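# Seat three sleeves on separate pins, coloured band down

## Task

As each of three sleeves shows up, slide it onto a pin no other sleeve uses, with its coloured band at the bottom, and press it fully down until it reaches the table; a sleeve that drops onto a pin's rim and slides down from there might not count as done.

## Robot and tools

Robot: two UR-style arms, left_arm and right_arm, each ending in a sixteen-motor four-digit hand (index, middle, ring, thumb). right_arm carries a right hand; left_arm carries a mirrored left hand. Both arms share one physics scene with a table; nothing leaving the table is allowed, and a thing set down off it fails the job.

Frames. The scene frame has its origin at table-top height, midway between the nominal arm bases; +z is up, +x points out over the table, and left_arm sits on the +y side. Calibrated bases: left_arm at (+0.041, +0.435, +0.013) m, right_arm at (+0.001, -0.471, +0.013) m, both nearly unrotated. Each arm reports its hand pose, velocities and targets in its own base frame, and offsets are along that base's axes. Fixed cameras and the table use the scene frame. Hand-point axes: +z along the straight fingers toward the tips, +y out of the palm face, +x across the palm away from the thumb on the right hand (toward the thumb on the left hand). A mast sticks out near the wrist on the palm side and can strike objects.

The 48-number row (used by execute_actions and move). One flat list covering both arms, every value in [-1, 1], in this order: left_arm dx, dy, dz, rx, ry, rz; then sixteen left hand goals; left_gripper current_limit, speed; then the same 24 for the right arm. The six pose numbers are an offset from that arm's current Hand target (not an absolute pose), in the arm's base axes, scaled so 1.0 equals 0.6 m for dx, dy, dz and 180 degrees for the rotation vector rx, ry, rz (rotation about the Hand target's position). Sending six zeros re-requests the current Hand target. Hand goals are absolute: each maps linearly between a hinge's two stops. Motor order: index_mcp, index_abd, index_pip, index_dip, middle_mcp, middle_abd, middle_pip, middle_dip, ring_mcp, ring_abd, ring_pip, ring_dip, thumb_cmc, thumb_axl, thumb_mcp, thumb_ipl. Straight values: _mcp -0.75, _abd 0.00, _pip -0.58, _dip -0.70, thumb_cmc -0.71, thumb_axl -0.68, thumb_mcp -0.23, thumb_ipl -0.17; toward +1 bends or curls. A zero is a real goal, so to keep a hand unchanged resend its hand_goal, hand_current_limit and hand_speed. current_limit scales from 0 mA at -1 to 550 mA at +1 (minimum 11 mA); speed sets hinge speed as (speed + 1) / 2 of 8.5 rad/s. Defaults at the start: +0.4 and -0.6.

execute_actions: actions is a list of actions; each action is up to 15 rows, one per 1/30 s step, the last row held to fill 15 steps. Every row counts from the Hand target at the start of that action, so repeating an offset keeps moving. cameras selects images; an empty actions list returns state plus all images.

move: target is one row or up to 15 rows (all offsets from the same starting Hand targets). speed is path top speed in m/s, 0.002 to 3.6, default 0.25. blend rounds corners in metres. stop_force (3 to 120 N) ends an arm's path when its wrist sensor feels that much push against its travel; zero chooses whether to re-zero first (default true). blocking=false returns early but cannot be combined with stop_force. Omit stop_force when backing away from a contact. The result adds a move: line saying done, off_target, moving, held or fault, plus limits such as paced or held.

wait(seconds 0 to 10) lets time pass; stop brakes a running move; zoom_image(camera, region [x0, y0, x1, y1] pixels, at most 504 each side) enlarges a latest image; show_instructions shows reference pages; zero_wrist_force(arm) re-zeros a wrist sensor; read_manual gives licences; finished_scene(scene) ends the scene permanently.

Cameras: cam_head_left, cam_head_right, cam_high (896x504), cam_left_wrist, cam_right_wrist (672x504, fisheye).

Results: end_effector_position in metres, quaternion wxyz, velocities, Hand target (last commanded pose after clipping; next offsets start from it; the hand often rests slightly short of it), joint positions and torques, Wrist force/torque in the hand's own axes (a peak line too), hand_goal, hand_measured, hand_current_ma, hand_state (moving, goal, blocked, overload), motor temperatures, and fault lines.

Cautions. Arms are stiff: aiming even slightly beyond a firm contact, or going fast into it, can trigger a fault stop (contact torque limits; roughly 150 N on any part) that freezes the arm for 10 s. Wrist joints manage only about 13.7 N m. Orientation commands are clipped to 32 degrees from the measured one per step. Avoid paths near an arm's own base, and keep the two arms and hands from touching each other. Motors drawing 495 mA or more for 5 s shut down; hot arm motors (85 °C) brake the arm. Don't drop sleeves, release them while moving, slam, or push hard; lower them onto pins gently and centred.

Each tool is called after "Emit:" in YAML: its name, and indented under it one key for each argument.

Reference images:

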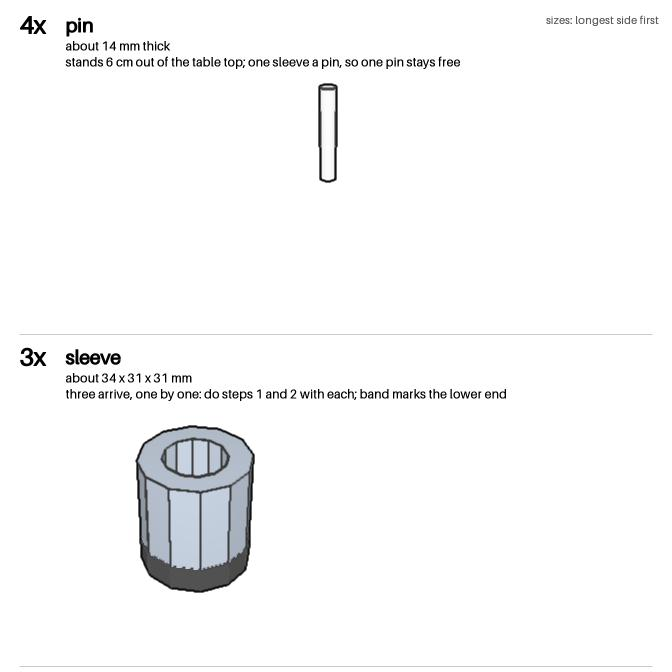

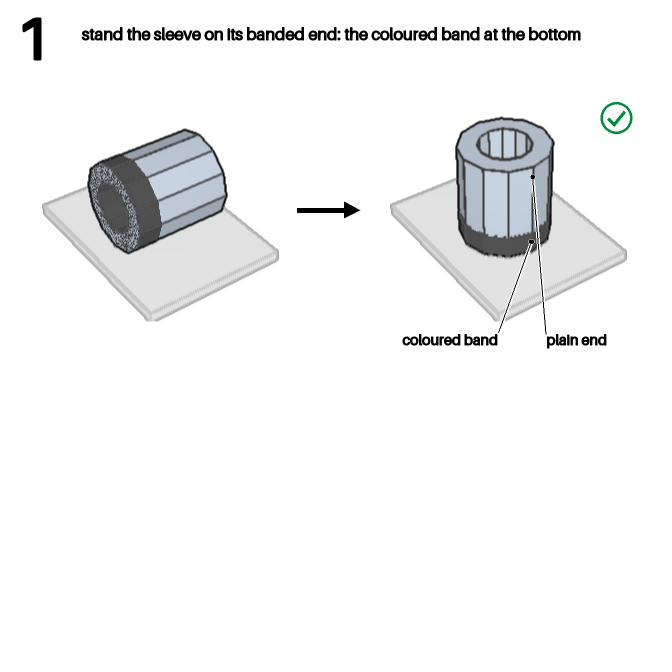

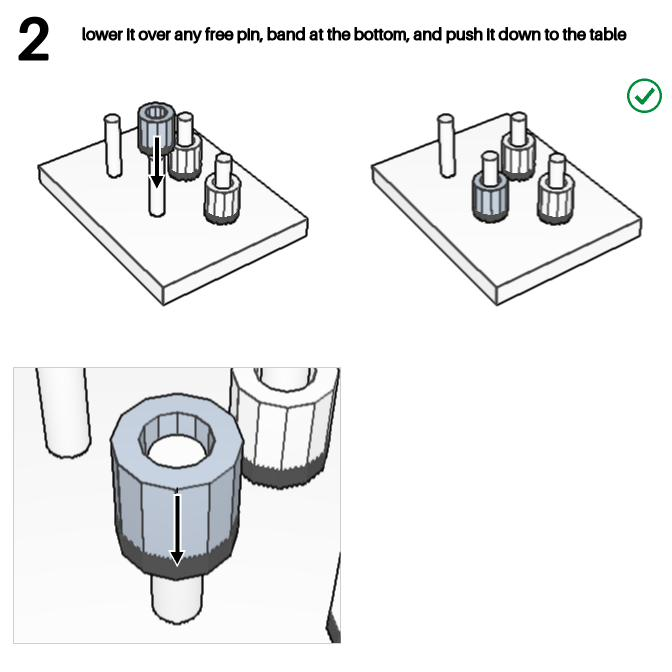

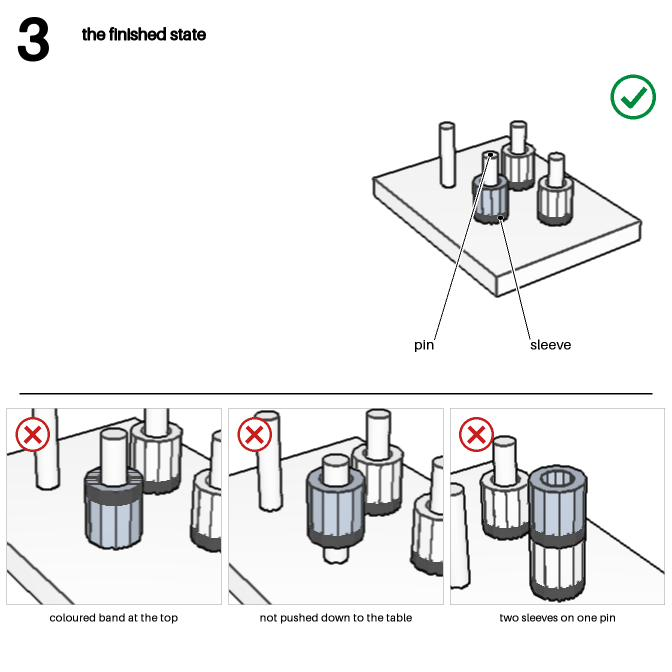

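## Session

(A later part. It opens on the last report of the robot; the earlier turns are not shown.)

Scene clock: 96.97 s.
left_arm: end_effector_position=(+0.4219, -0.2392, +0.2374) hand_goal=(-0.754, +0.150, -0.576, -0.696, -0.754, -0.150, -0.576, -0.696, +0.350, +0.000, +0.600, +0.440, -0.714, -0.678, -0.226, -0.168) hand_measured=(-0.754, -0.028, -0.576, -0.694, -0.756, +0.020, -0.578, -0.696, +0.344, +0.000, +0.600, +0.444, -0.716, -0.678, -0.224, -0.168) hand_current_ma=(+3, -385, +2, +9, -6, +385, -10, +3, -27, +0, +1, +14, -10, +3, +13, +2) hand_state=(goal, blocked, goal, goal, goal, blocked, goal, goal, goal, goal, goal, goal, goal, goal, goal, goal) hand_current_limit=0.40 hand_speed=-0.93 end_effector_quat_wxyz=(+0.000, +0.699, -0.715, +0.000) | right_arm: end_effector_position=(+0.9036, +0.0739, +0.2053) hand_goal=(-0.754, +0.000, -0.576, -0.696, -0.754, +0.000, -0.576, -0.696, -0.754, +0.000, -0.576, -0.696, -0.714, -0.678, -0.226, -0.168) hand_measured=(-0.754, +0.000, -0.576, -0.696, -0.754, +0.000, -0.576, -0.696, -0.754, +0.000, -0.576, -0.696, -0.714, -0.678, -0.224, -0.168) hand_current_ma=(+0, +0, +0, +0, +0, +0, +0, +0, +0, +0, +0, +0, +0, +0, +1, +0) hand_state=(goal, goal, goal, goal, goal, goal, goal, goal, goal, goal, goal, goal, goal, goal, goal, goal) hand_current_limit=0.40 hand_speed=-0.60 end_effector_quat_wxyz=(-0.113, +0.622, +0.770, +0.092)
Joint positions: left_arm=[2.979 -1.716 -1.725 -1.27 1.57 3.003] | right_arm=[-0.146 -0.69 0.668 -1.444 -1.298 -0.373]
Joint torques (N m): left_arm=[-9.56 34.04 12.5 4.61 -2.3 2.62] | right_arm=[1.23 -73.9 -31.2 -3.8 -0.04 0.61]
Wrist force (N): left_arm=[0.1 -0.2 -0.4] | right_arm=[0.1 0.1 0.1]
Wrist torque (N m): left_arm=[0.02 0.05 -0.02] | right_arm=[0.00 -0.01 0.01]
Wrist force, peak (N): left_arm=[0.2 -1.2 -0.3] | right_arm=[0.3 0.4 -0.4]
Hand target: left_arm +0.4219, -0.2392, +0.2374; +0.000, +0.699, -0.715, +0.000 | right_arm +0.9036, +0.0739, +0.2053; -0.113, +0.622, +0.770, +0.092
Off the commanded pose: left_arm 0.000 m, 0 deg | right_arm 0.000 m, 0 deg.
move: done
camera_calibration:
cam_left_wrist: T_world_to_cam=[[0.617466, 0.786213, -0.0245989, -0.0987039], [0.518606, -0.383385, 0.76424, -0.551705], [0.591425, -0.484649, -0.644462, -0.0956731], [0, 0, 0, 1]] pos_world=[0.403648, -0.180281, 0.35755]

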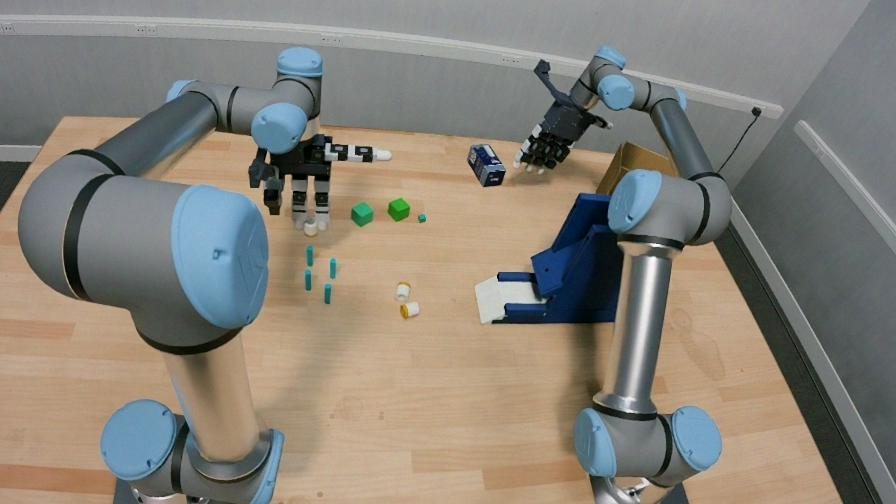

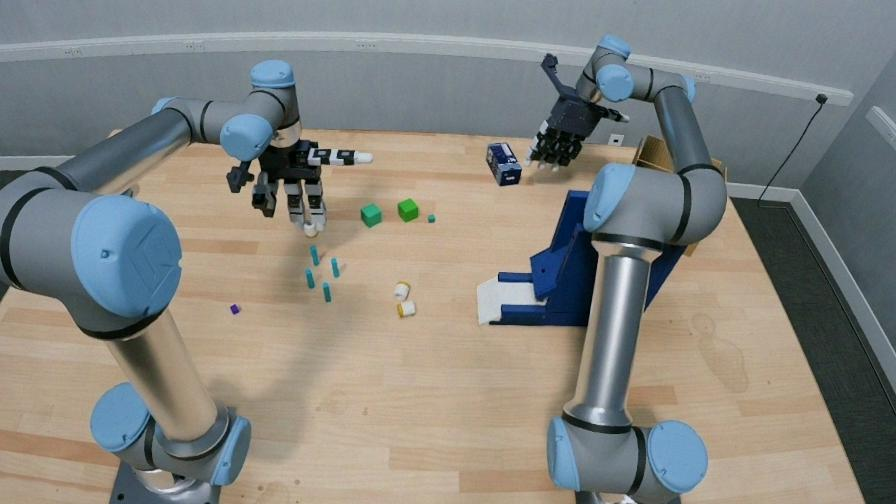

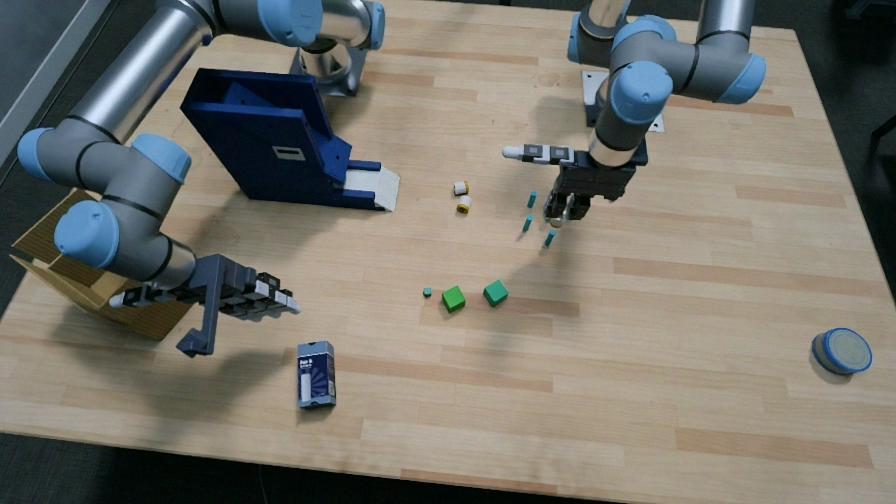

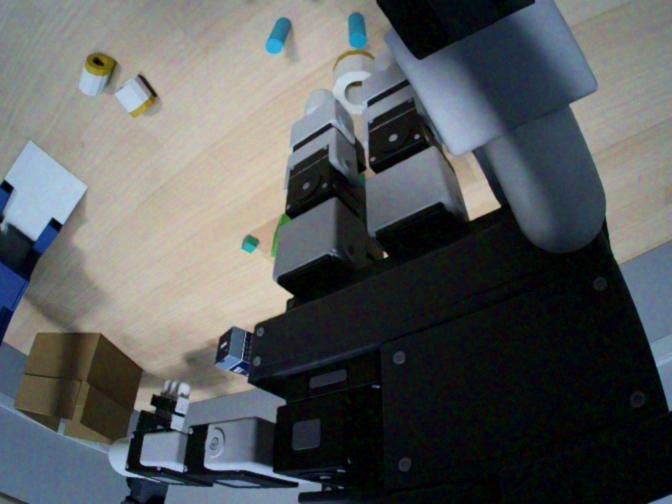

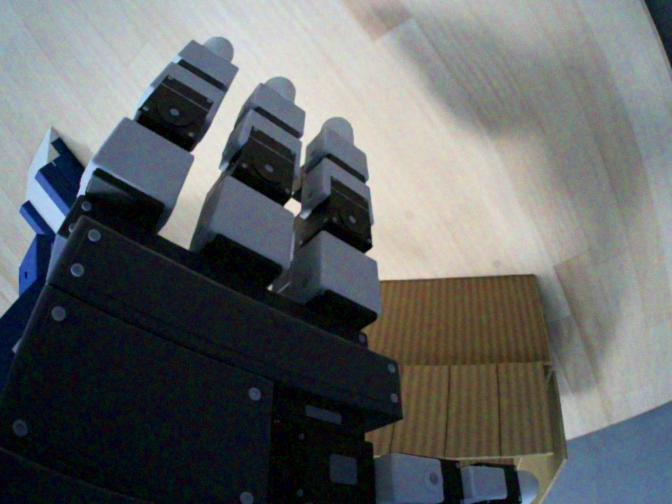

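Emit:
move:
  target: [0,0.0042,-0.07,0,0,0,-0.754,0.15,-0.576,-0.696,-0.754,-0.15,-0.576,-0.696,0.35,0,0.6,0.44,-0.714,-0.678,-0.226,-0.168,0.4,-0.93,0,0,0,0,0,0,-0.754,0,-0.576,-0.696,-0.754,0,-0.576,-0.696,-0.754,0,-0.576,-0.696,-0.714,-0.678,-0.226,-0.168,0.4,-0.6]
  speed: 0.06
  stop_force: 4
  cameras: ["cam_head_left","cam_head_right","cam_high"]

Emit:
zoom_image:
  camera: "cam_head_right"
  region: [290, 225, 338, 273]

Emit:
zoom_image:
  camera: "cam_head_left"
  region: [286, 225, 334, 273]

Emit:
zoom_image:
  camera: "cam_high"
  region: [530, 205, 578, 253]

Scene clock: 100.87 s.
left_arm: end_effector_position=(+0.4219, -0.2366, +0.1954) hand_goal=(-0.754, +0.150, -0.576, -0.696, -0.754, -0.150, -0.576, -0.696, +0.350, +0.000, +0.600, +0.440, -0.714, -0.678, -0.226, -0.168) hand_measured=(-0.754, -0.028, -0.576, -0.694, -0.756, +0.020, -0.578, -0.696, +0.344, +0.000, +0.600, +0.444, -0.716, -0.678, -0.224, -0.168) hand_current_ma=(+3, -385, +2, +9, -6, +385, -10, +3, -27, +0, +1, +14, -10, +3, +13, +2) hand_state=(goal, blocked, goal, goal, goal, blocked, goal, goal, goal, goal, goal, goal, goal, goal, goal, goal) hand_current_limit=0.40 hand_speed=-0.93 end_effector_quat_wxyz=(+0.000, +0.699, -0.715, +0.000) | right_arm: end_effector_position=(+0.9036, +0.0739, +0.2053) hand_goal=(-0.754, +0.000, -0.576, -0.696, -0.754, +0.000, -0.576, -0.696, -0.754, +0.000, -0.576, -0.696, -0.714, -0.678, -0.226, -0.168) hand_measured=(-0.754, +0.000, -0.576, -0.696, -0.754, +0.000, -0.576, -0.696, -0.754, +0.000, -0.576, -0.696, -0.714, -0.678, -0.224, -0.168) hand_current_ma=(+0, +0, +0, +0, +0, +0, +0, +0, +0, +0, +0, +0, +0, +0, +1, +0) hand_state=(goal, goal, goal, goal, goal, goal, goal, goal, goal, goal, goal, goal, goal, goal, goal, goal) hand_current_limit=0.40 hand_speed=-0.60 end_effector_quat_wxyz=(-0.113, +0.622, +0.770, +0.092)
Joint positions: left_arm=[2.984 -1.749 -1.801 -1.162 1.57 3.007] | right_arm=[-0.146 -0.69 0.668 -1.444 -1.298 -0.373]
Joint torques (N m): left_arm=[10.26 21.7 11.76 4.56 -0.05 2.49] | right_arm=[0.75 -74.61 -31.19 -3.77 -0.09 0.75]
Wrist force (N): left_arm=[0.4 0.0 -0.4] | right_arm=[0.0 0.2 -0.2]
Wrist torque (N m): left_arm=[0.05 0.03 -0.03] | right_arm=[0.04 0.00 0.00]
Wrist force, peak (N): left_arm=[0.1 -0.5 -0.9] | right_arm=[-0.3 0.2 -0.5]
Hand target: left_arm +0.4219, -0.2366, +0.1954; +0.000, +0.699, -0.715, +0.000 | right_arm +0.9036, +0.0739, +0.2053; -0.113, +0.622, +0.770, +0.092
Off the commanded pose: left_arm 0.000 m, 0 deg | right_arm 0.000 m, 0 deg.
move: done
Images, in order (width x height): cam_head_left 896x504, cam_head_right 896x504, cam_high 896x504.

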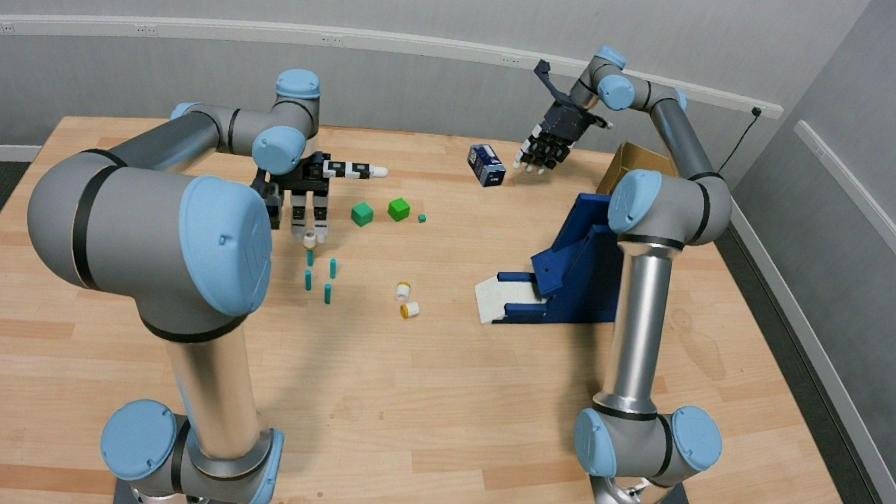

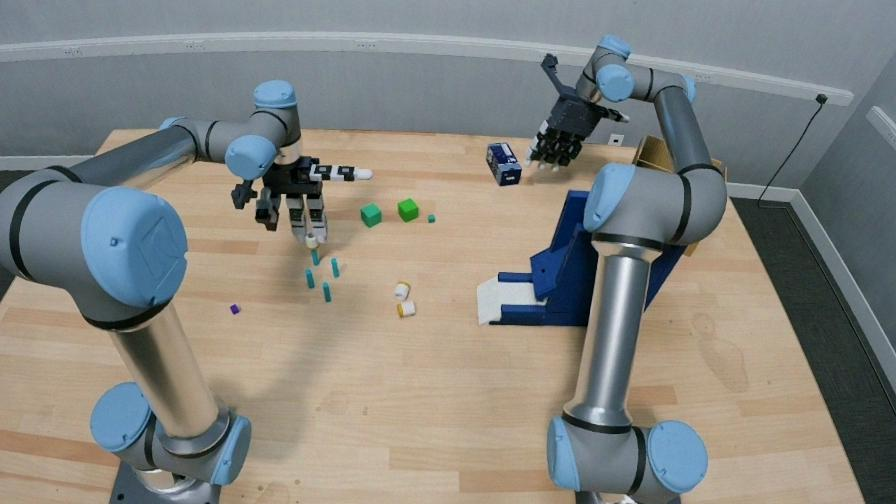

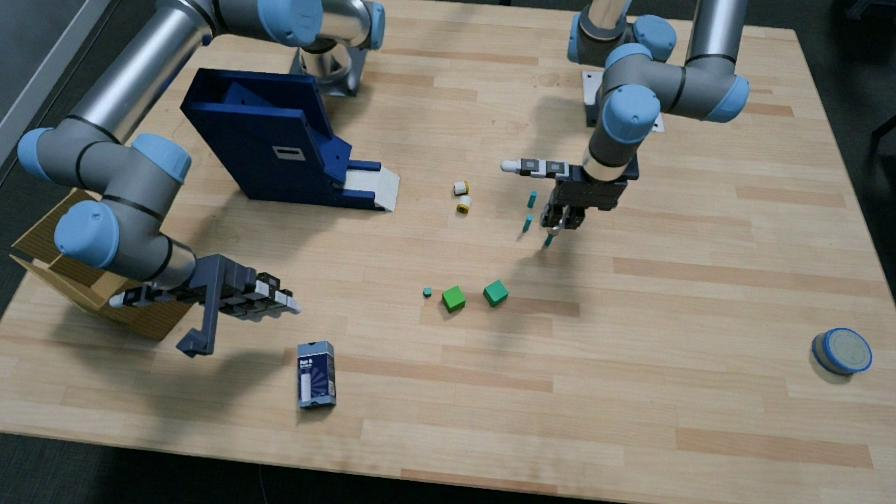

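Scaled by 10.500 from the camera's 896x504 image, which has a finer 1280x720 frame.

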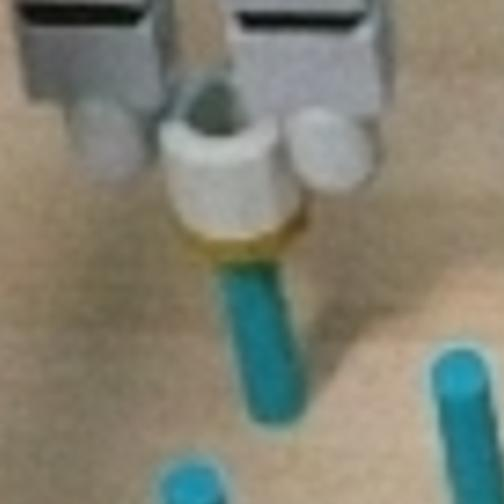

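Scaled by 10.500 from the camera's 896x504 image, which has a finer 1280x720 frame.

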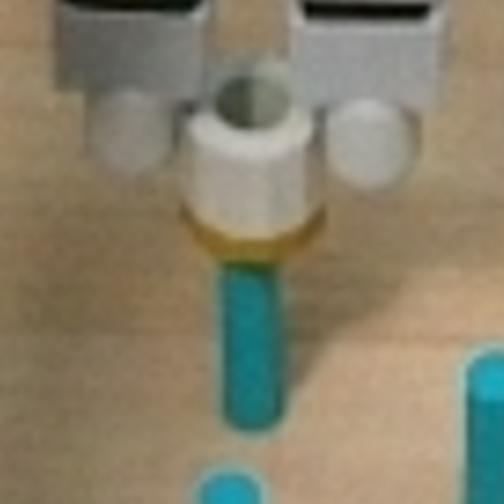

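Scaled by 10.500 from the camera's 896x504 image, which has a finer 1280x720 frame.

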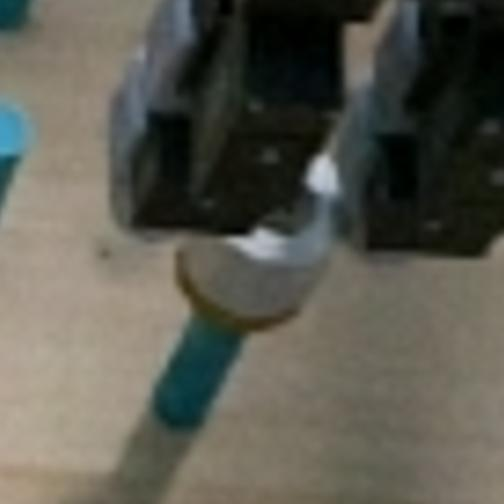

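Emit:
move:
  target: [-0.0005,0.0003,-0.0383,0,0,0,-0.754,0.15,-0.576,-0.696,-0.754,-0.15,-0.576,-0.696,0.35,0,0.6,0.44,-0.714,-0.678,-0.226,-0.168,0.4,-0.93,0,0,0,0,0,0,-0.754,0,-0.576,-0.696,-0.754,0,-0.576,-0.696,-0.754,0,-0.576,-0.696,-0.714,-0.678,-0.226,-0.168,0.4,-0.6]
  speed: 0.02
  stop_force: 3
  cameras: ["cam_head_left","cam_head_right","cam_high"]

Emit:
zoom_image:
  camera: "cam_head_right"
  region: [290, 225, 338, 273]

Emit:
zoom_image:
  camera: "cam_head_left"
  region: [286, 225, 334, 273]

Emit:
zoom_image:
  camera: "cam_high"
  region: [530, 205, 578, 253]

Scene clock: 104.27 s.
left_arm: end_effector_position=(+0.4216, -0.2365, +0.1724) hand_goal=(-0.754, +0.150, -0.576, -0.696, -0.754, -0.150, -0.576, -0.696, +0.350, +0.000, +0.600, +0.440, -0.714, -0.678, -0.226, -0.168) hand_measured=(-0.754, -0.028, -0.576, -0.694, -0.756, +0.020, -0.578, -0.696, +0.344, +0.000, +0.600, +0.444, -0.716, -0.678, -0.224, -0.168) hand_current_ma=(+3, -385, +2, +9, -6, +385, -10, +3, -27, +0, +1, +14, -10, +3, +13, +2) hand_state=(goal, blocked, goal, goal, goal, blocked, goal, goal, goal, goal, goal, goal, goal, goal, goal, goal) hand_current_limit=0.40 hand_speed=-0.93 end_effector_quat_wxyz=(+0.000, +0.699, -0.715, +0.000) | right_arm: end_effector_position=(+0.9036, +0.0739, +0.2053) hand_goal=(-0.754, +0.000, -0.576, -0.696, -0.754, +0.000, -0.576, -0.696, -0.754, +0.000, -0.576, -0.696, -0.714, -0.678, -0.226, -0.168) hand_measured=(-0.754, +0.000, -0.576, -0.696, -0.754, +0.000, -0.576, -0.696, -0.754, +0.000, -0.576, -0.696, -0.714, -0.678, -0.224, -0.168) hand_current_ma=(+0, +0, +0, +0, +0, +0, +0, +0, +0, +0, +0, +0, +0, +0, +1, +0) hand_state=(goal, goal, goal, goal, goal, goal, goal, goal, goal, goal, goal, goal, goal, goal, goal, goal) hand_current_limit=0.40 hand_speed=-0.60 end_effector_quat_wxyz=(-0.113, +0.622, +0.770, +0.092)
Joint positions: left_arm=[2.984 -1.772 -1.838 -1.103 1.57 3.008] | right_arm=[-0.146 -0.69 0.668 -1.444 -1.298 -0.373]
Joint torques (N m): left_arm=[10.62 21.81 11.82 4.35 -0.18 2.52] | right_arm=[1 -73.99 -31.28 -3.86 -0.12 0.78]
Wrist force (N): left_arm=[0.4 -0.3 -0.5] | right_arm=[0.2 -0.1 0.0]
Wrist torque (N m): left_arm=[0.01 0.02 -0.02] | right_arm=[-0.01 -0.02 0.01]
Wrist force, peak (N): left_arm=[0.1 -0.7 -0.8] | right_arm=[-0.1 0.6 0.2]
Hand target: left_arm +0.4216, -0.2365, +0.1724; +0.000, +0.699, -0.715, +0.000 | right_arm +0.9036, +0.0739, +0.2053; -0.113, +0.622, +0.770, +0.092
Off the commanded pose: left_arm 0.000 m, 0 deg | right_arm 0.000 m, 0 deg.
move: done
Images, in order (width x height): cam_head_left 896x504, cam_head_right 896x504, cam_high 896x504.

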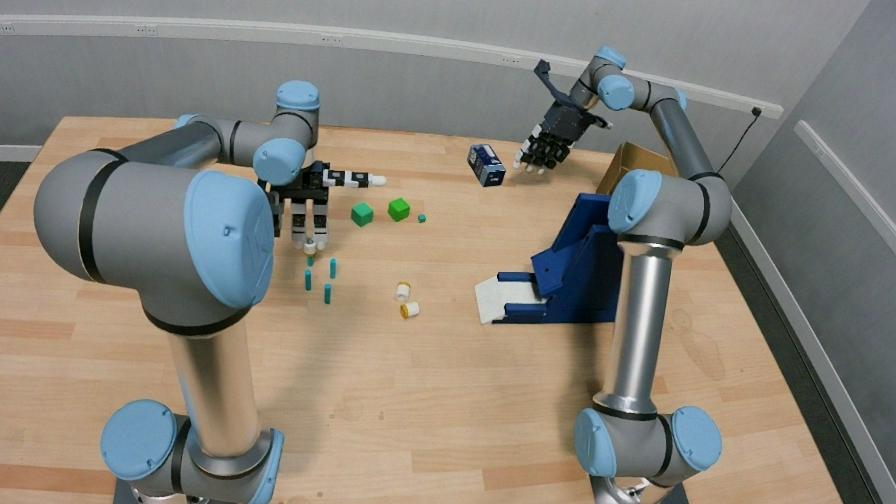

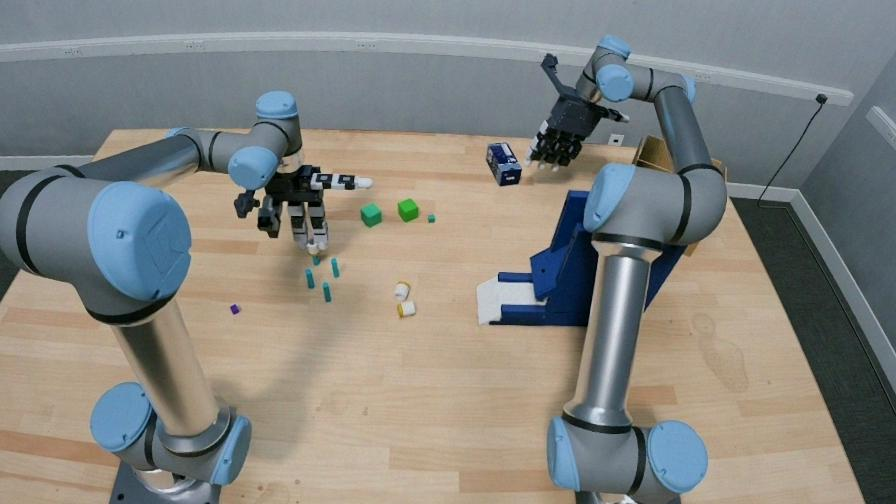

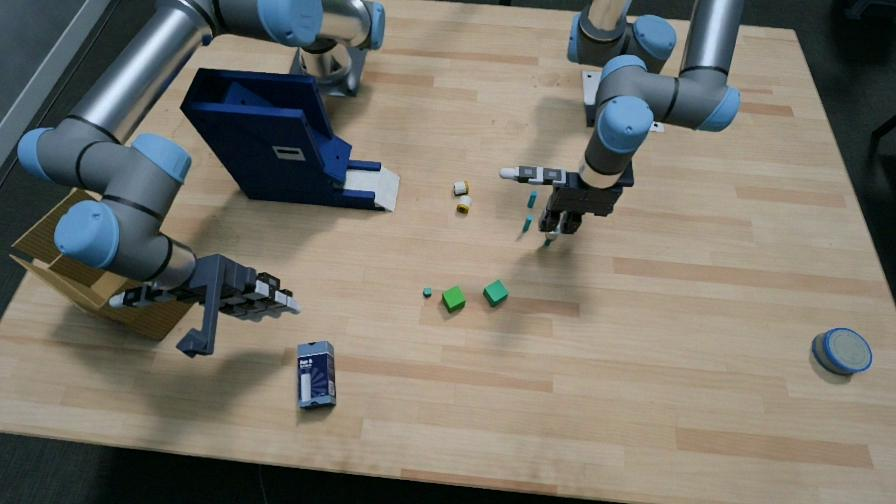

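Scaled by 10.500 from the camera's 896x504 image, which has a finer 1280x720 frame.

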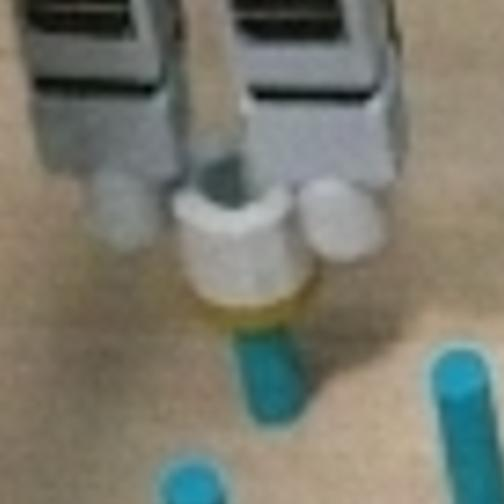

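Scaled by 10.500 from the camera's 896x504 image, which has a finer 1280x720 frame.

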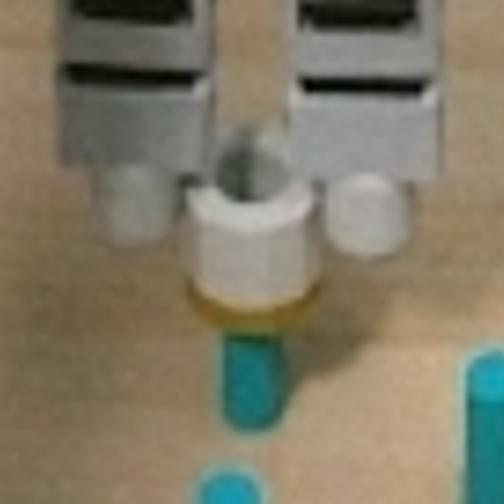

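Scaled by 10.500 from the camera's 896x504 image, which has a finer 1280x720 frame.

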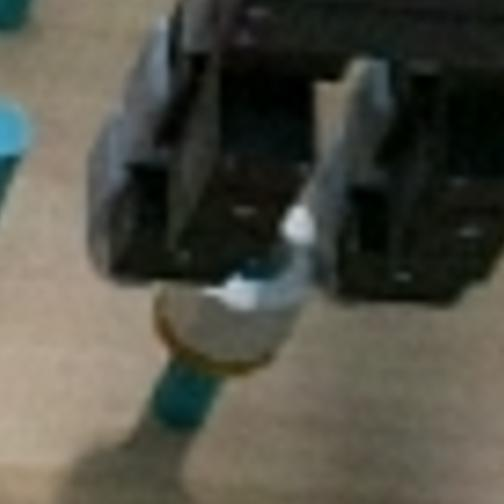

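Emit:
move:
  target: [0,0,-0.0783,0,0,0,-0.754,0.15,-0.576,-0.696,-0.754,-0.15,-0.576,-0.696,0.35,0,0.6,0.44,-0.714,-0.678,-0.226,-0.168,0.4,-0.93,0,0,0,0,0,0,-0.754,0,-0.576,-0.696,-0.754,0,-0.576,-0.696,-0.754,0,-0.576,-0.696,-0.714,-0.678,-0.226,-0.168,0.4,-0.6]
  speed: 0.03
  stop_force: 4
  cameras: ["cam_head_left","cam_head_right","cam_high"]

Emit:
zoom_image:
  camera: "cam_head_right"
  region: [290, 225, 338, 273]

Emit:
zoom_image:
  camera: "cam_head_left"
  region: [286, 225, 334, 273]

Emit:
zoom_image:
  camera: "cam_high"
  region: [530, 205, 578, 253]

Scene clock: 107.03 s.
left_arm: end_effector_position=(+0.4216, -0.2365, +0.1255) hand_goal=(-0.754, +0.150, -0.576, -0.696, -0.754, -0.150, -0.576, -0.696, +0.350, +0.000, +0.600, +0.440, -0.714, -0.678, -0.226, -0.168) hand_measured=(-0.754, -0.028, -0.576, -0.694, -0.754, +0.020, -0.578, -0.696, +0.344, +0.000, +0.600, +0.444, -0.716, -0.678, -0.224, -0.168) hand_current_ma=(+4, -385, +2, +9, -2, +385, -8, +3, -27, +0, +1, +14, -10, +3, +13, +2) hand_state=(goal, blocked, goal, goal, goal, blocked, goal, goal, goal, goal, goal, goal, goal, goal, goal, goal) hand_current_limit=0.40 hand_speed=-0.93 end_effector_quat_wxyz=(+0.000, +0.699, -0.715, +0.000) | right_arm: end_effector_position=(+0.9036, +0.0739, +0.2053) hand_goal=(-0.754, +0.000, -0.576, -0.696, -0.754, +0.000, -0.576, -0.696, -0.754, +0.000, -0.576, -0.696, -0.714, -0.678, -0.226, -0.168) hand_measured=(-0.754, +0.000, -0.576, -0.696, -0.754, +0.000, -0.576, -0.696, -0.754, +0.000, -0.576, -0.696, -0.714, -0.678, -0.224, -0.168) hand_current_ma=(+0, +0, +0, +0, +0, +0, +0, +0, +0, +0, +0, +0, +0, +0, +1, +0) hand_state=(goal, goal, goal, goal, goal, goal, goal, goal, goal, goal, goal, goal, goal, goal, goal, goal) hand_current_limit=0.40 hand_speed=-0.60 end_effector_quat_wxyz=(-0.113, +0.622, +0.770, +0.092)
Joint positions: left_arm=[2.984 -1.83 -1.901 -0.98 1.57 3.008] | right_arm=[-0.146 -0.69 0.668 -1.444 -1.298 -0.373]
Joint torques (N m): left_arm=[8.77 20.48 9.57 4.12 0.61 1.95] | right_arm=[0.97 -74.02 -32.26 -3.87 -0.17 0.74]
Wrist force (N): left_arm=[0.2 -0.4 -3.8] | right_arm=[-0.2 0.3 0.0]
Wrist torque (N m): left_arm=[0.26 0.05 -0.01] | right_arm=[0.04 0.03 -0.01]
Wrist force, peak (N): left_arm=[0.2 -0.4 -3.8] | right_arm=[0.3 0.4 0.0]
Hand target: left_arm +0.4216, -0.2365, +0.1255; +0.000, +0.699, -0.715, +0.000 | right_arm +0.9036, +0.0739, +0.2053; -0.113, +0.622, +0.770, +0.092
Off the commanded pose: left_arm 0.000 m, 0 deg | right_arm 0.000 m, 0 deg.
move: done
Images, in order (width x height): cam_head_left 896x504, cam_head_right 896x504, cam_high 896x504.

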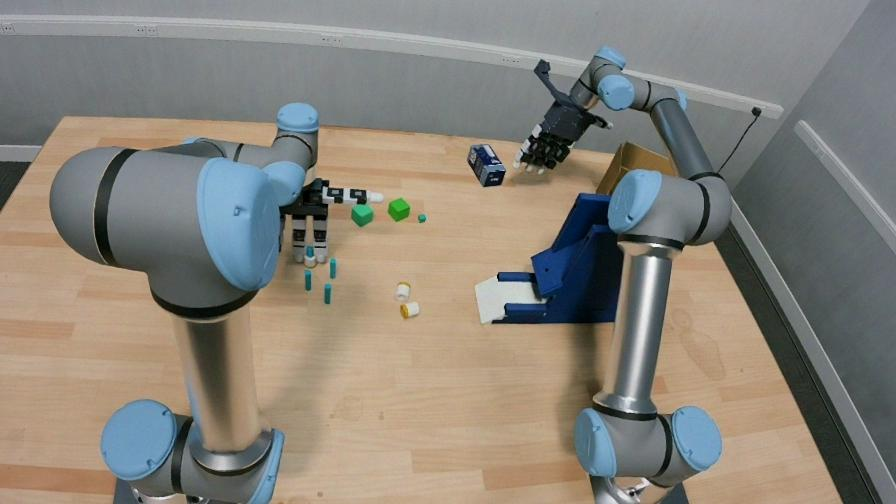

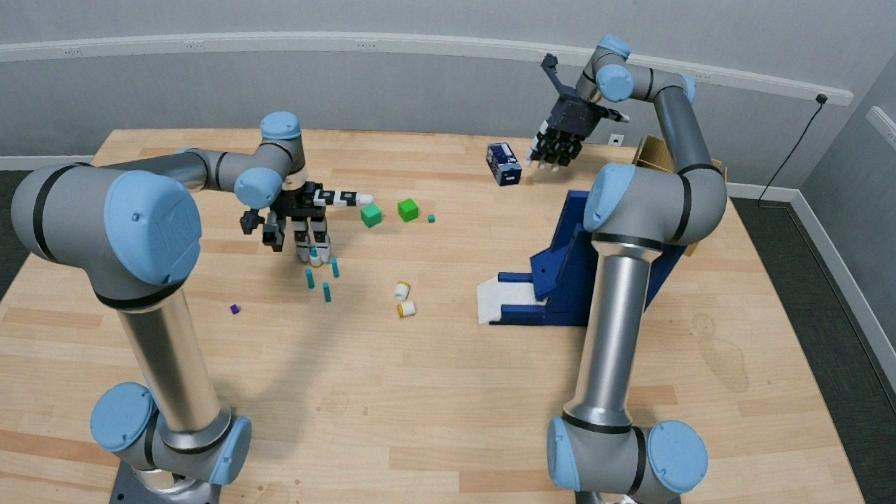

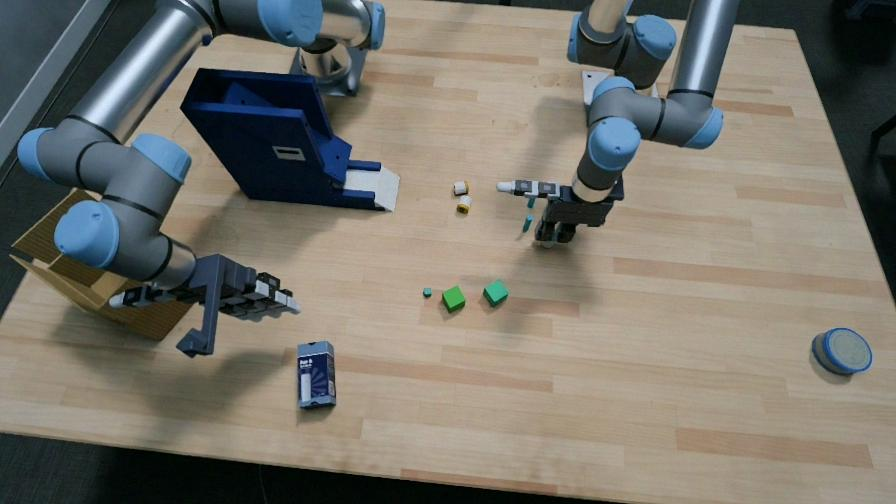

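Scaled by 10.500 from the camera's 896x504 image, which has a finer 1280x720 frame.

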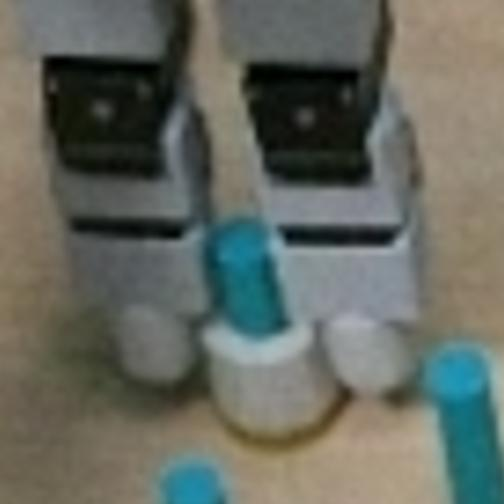

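Scaled by 10.500 from the camera's 896x504 image, which has a finer 1280x720 frame.

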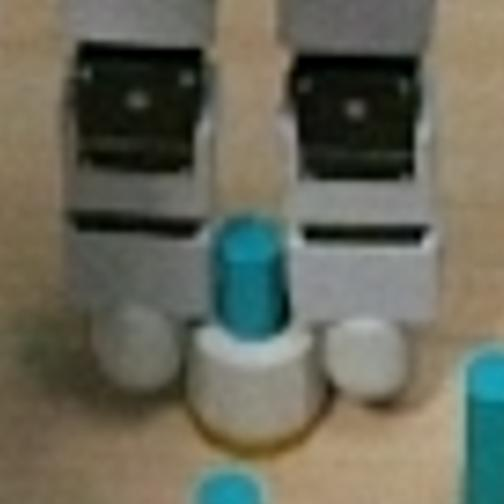

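Scaled by 10.500 from the camera's 896x504 image, which has a finer 1280x720 frame.

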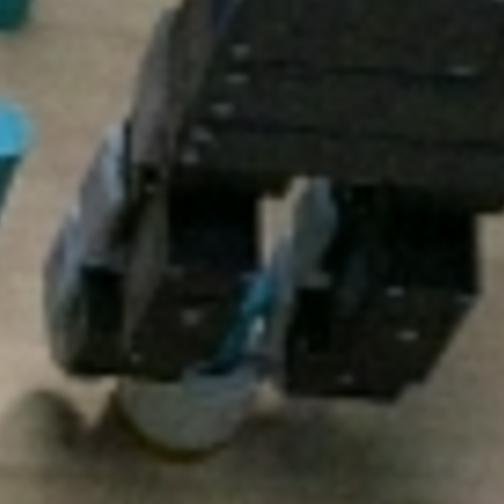

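Emit:
move:
  target:
    - [0,0,0.003,0,0,0,-0.754,-0.2,-0.576,-0.696,-0.754,0.2,-0.576,-0.696,0.35,0,0.6,0.44,-0.714,-0.678,-0.226,-0.168,0.4,-0.93,0,0,0,0,0,0,-0.754,0,-0.576,-0.696,-0.754,0,-0.576,-0.696,-0.754,0,-0.576,-0.696,-0.714,-0.678,-0.226,-0.168,0.4,-0.6]
  speed: 0.05

Emit:
move:
  target: [0,0,0.26,0,0,0,-0.754,-0.2,-0.576,-0.696,-0.754,0.2,-0.576,-0.696,0.35,0,0.6,0.44,-0.714,-0.678,-0.226,-0.168,0.4,-0.93,0,0,0,0,0,0,-0.754,0,-0.576,-0.696,-0.754,0,-0.576,-0.696,-0.754,0,-0.576,-0.696,-0.714,-0.678,-0.226,-0.168,0.4,-0.6]
  speed: 0.15
  cameras: ["cam_head_left","cam_head_right","cam_high"]

Emit:
zoom_image:
  camera: "cam_head_right"
  region: [290, 225, 338, 273]

Emit:
zoom_image:
  camera: "cam_high"
  region: [430, 160, 590, 260]

Emit:
zoom_image:
  camera: "cam_head_right"
  region: [370, 260, 450, 340]

Emit:
zoom_image:
  camera: "cam_head_left"
  region: [370, 260, 450, 340]

Emit:
zoom_image:
  camera: "cam_high"
  region: [430, 165, 490, 225]

Scene clock: 108.97 s.
left_arm: end_effector_position=(+0.4216, -0.2365, +0.1273) hand_goal=(-0.754, -0.200, -0.576, -0.696, -0.754, +0.200, -0.576, -0.696, +0.350, +0.000, +0.600, +0.440, -0.714, -0.678, -0.226, -0.168) hand_measured=(-0.754, -0.194, -0.576, -0.694, -0.754, +0.194, -0.578, -0.696, +0.344, +0.000, +0.600, +0.444, -0.716, -0.678, -0.224, -0.168) hand_current_ma=(+4, +21, +2, +9, -3, -20, -8, +3, -27, +0, +1, +14, -10, +3, +13, +2) hand_state=(goal, goal, goal, goal, goal, goal, goal, goal, goal, goal, goal, goal, goal, goal, goal, goal) hand_current_limit=0.40 hand_speed=-0.93 end_effector_quat_wxyz=(+0.000, +0.699, -0.715, +0.000) | right_arm: end_effector_position=(+0.9036, +0.0739, +0.2053) hand_goal=(-0.754, +0.000, -0.576, -0.696, -0.754, +0.000, -0.576, -0.696, -0.754, +0.000, -0.576, -0.696, -0.714, -0.678, -0.226, -0.168) hand_measured=(-0.754, +0.000, -0.576, -0.696, -0.754, +0.000, -0.576, -0.696, -0.754, +0.000, -0.576, -0.696, -0.714, -0.678, -0.224, -0.168) hand_current_ma=(+0, +0, +0, +0, +0, +0, +0, +0, +0, +0, +0, +0, +0, +0, +1, +0) hand_state=(goal, goal, goal, goal, goal, goal, goal, goal, goal, goal, goal, goal, goal, goal, goal, goal) hand_current_limit=0.40 hand_speed=-0.60 end_effector_quat_wxyz=(-0.113, +0.622, +0.770, +0.092)
Joint positions: left_arm=[2.984 -1.828 -1.899 -0.985 1.57 3.008] | right_arm=[-0.146 -0.69 0.668 -1.444 -1.298 -0.373]
Joint torques (N m): left_arm=[6.64 36.32 25.1 0.8 0.23 0.93] | right_arm=[0.79 -73.74 -32.16 -3.78 -0.17 0.72]
Wrist force (N): left_arm=[0.3 -0.6 -0.7] | right_arm=[0.2 0.2 0.0]
Wrist torque (N m): left_arm=[-0.01 0.03 0.01] | right_arm=[0.02 -0.02 0.02]
Wrist force, peak (N): left_arm=[0.5 -0.3 -3.7] | right_arm=[0.0 0.5 0.1]
Hand target: left_arm +0.4216, -0.2365, +0.1273; +0.000, +0.699, -0.715, +0.000 | right_arm +0.9036, +0.0739, +0.2053; -0.113, +0.622, +0.770, +0.092
Off the commanded pose: left_arm 0.000 m, 0 deg | right_arm 0.000 m, 0 deg.
move: done

Scene clock: 110.53 s.
left_arm: end_effector_position=(+0.4216, -0.2365, +0.2832) hand_goal=(-0.754, -0.200, -0.576, -0.696, -0.754, +0.200, -0.576, -0.696, +0.350, +0.000, +0.600, +0.440, -0.714, -0.678, -0.226, -0.168) hand_measured=(-0.754, -0.194, -0.576, -0.694, -0.754, +0.194, -0.578, -0.696, +0.344, +0.000, +0.600, +0.444, -0.716, -0.678, -0.224, -0.168) hand_current_ma=(+4, +21, +2, +9, -3, -19, -8, +3, -27, +0, +1, +14, -10, +3, +14, +2) hand_state=(goal, goal, goal, goal, goal, goal, goal, goal, goal, goal, goal, goal, goal, goal, goal, goal) hand_current_limit=0.40 hand_speed=-0.93 end_effector_quat_wxyz=(+0.000, +0.699, -0.715, +0.000) | right_arm: end_effector_position=(+0.9036, +0.0739, +0.2053) hand_goal=(-0.754, +0.000, -0.576, -0.696, -0.754, +0.000, -0.576, -0.696, -0.754, +0.000, -0.576, -0.696, -0.714, -0.678, -0.226, -0.168) hand_measured=(-0.754, +0.000, -0.576, -0.696, -0.754, +0.000, -0.576, -0.696, -0.754, +0.000, -0.576, -0.696, -0.714, -0.678, -0.224, -0.168) hand_current_ma=(+0, +0, +0, +0, +0, +0, +0, +0, +0, +0, +0, +0, +0, +0, +1, +0) hand_state=(goal, goal, goal, goal, goal, goal, goal, goal, goal, goal, goal, goal, goal, goal, goal, goal) hand_current_limit=0.40 hand_speed=-0.60 end_effector_quat_wxyz=(-0.113, +0.622, +0.770, +0.092)
Joint positions: left_arm=[2.984 -1.687 -1.639 -1.386 1.57 3.008] | right_arm=[-0.146 -0.69 0.668 -1.444 -1.298 -0.373]
Joint torques (N m): left_arm=[1.55 32.95 28.34 0.76 1.61 2.13] | right_arm=[0.5 -74.59 -31.99 -3.79 -0.24 0.68]
Wrist force (N): left_arm=[0.0 -0.4 -0.5] | right_arm=[0.1 -0.1 0.0]
Wrist torque (N m): left_arm=[0.00 0.08 -0.05] | right_arm=[-0.01 -0.01 0.00]
Wrist force, peak (N): left_arm=[0.2 -0.7 -1.5] | right_arm=[0.2 0.5 0.1]
Hand target: left_arm +0.4216, -0.2365, +0.2833; +0.000, +0.699, -0.715, +0.000 | right_arm +0.9036, +0.0739, +0.2053; -0.113, +0.622, +0.770, +0.092
Off the commanded pose: left_arm 0.000 m, 0 deg | right_arm 0.000 m, 0 deg.
move: done
Images, in order (width x height): cam_head_left 896x504, cam_head_right 896x504, cam_high 896x504.

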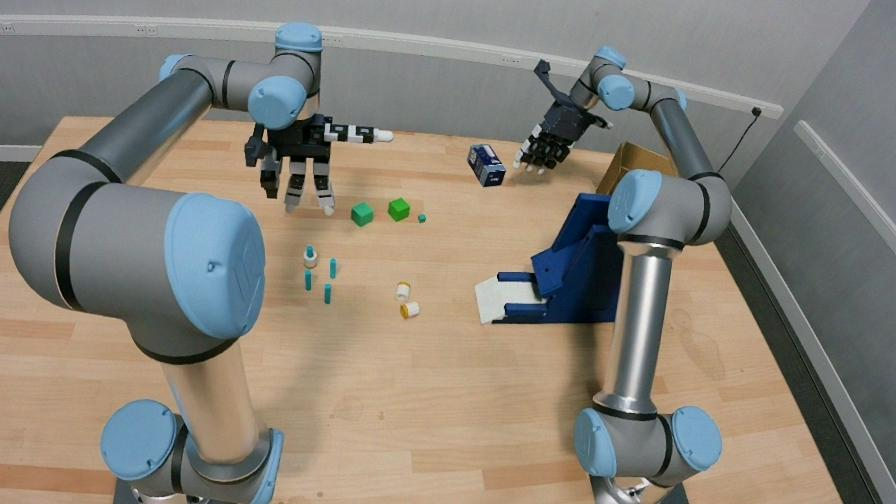

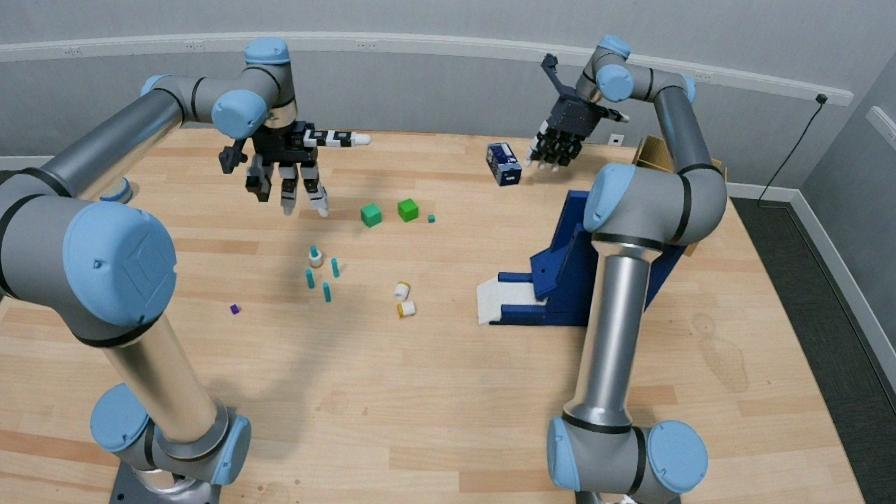

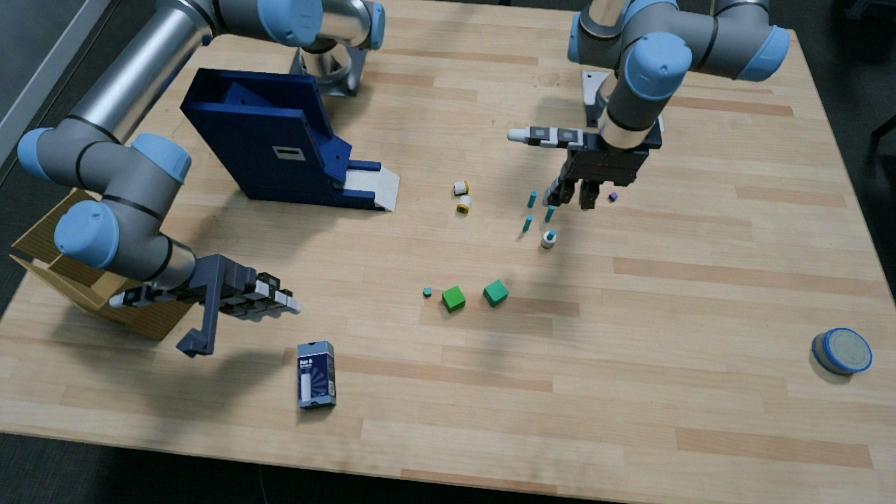

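Scaled by 10.500 from the camera's 896x504 image, which has a finer 1280x720 frame.

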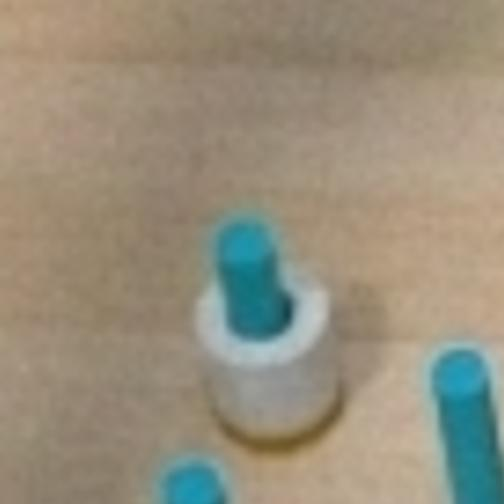

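Scaled by 3.150 from the camera's 896x504 image, which has a finer 1280x720 frame.

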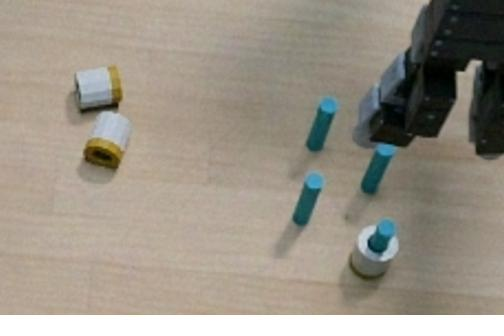

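Scaled by 6.300 from the camera's 896x504 image, which has a finer 1280x720 frame.

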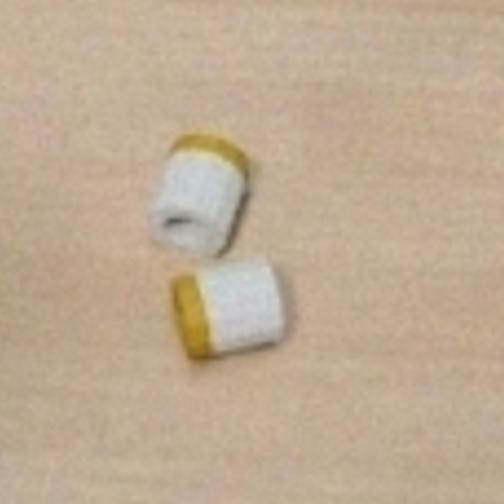

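Scaled by 6.300 from the camera's 896x504 image, which has a finer 1280x720 frame.

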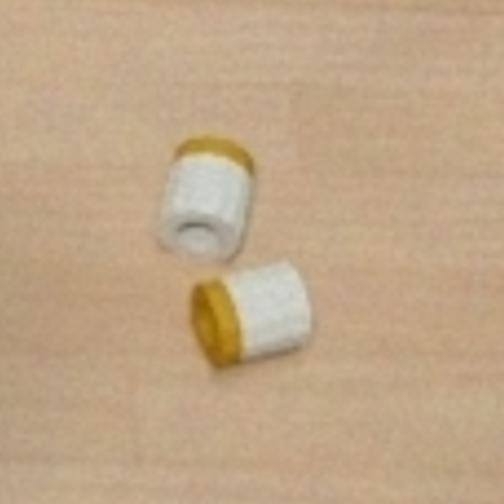

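Scaled by 8.400 from the camera's 896x504 image, which has a finer 1280x720 frame.

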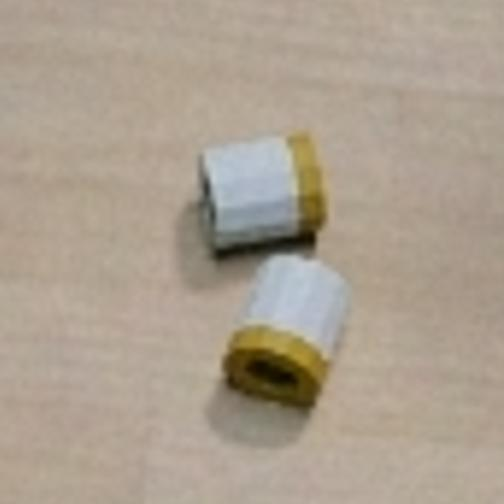

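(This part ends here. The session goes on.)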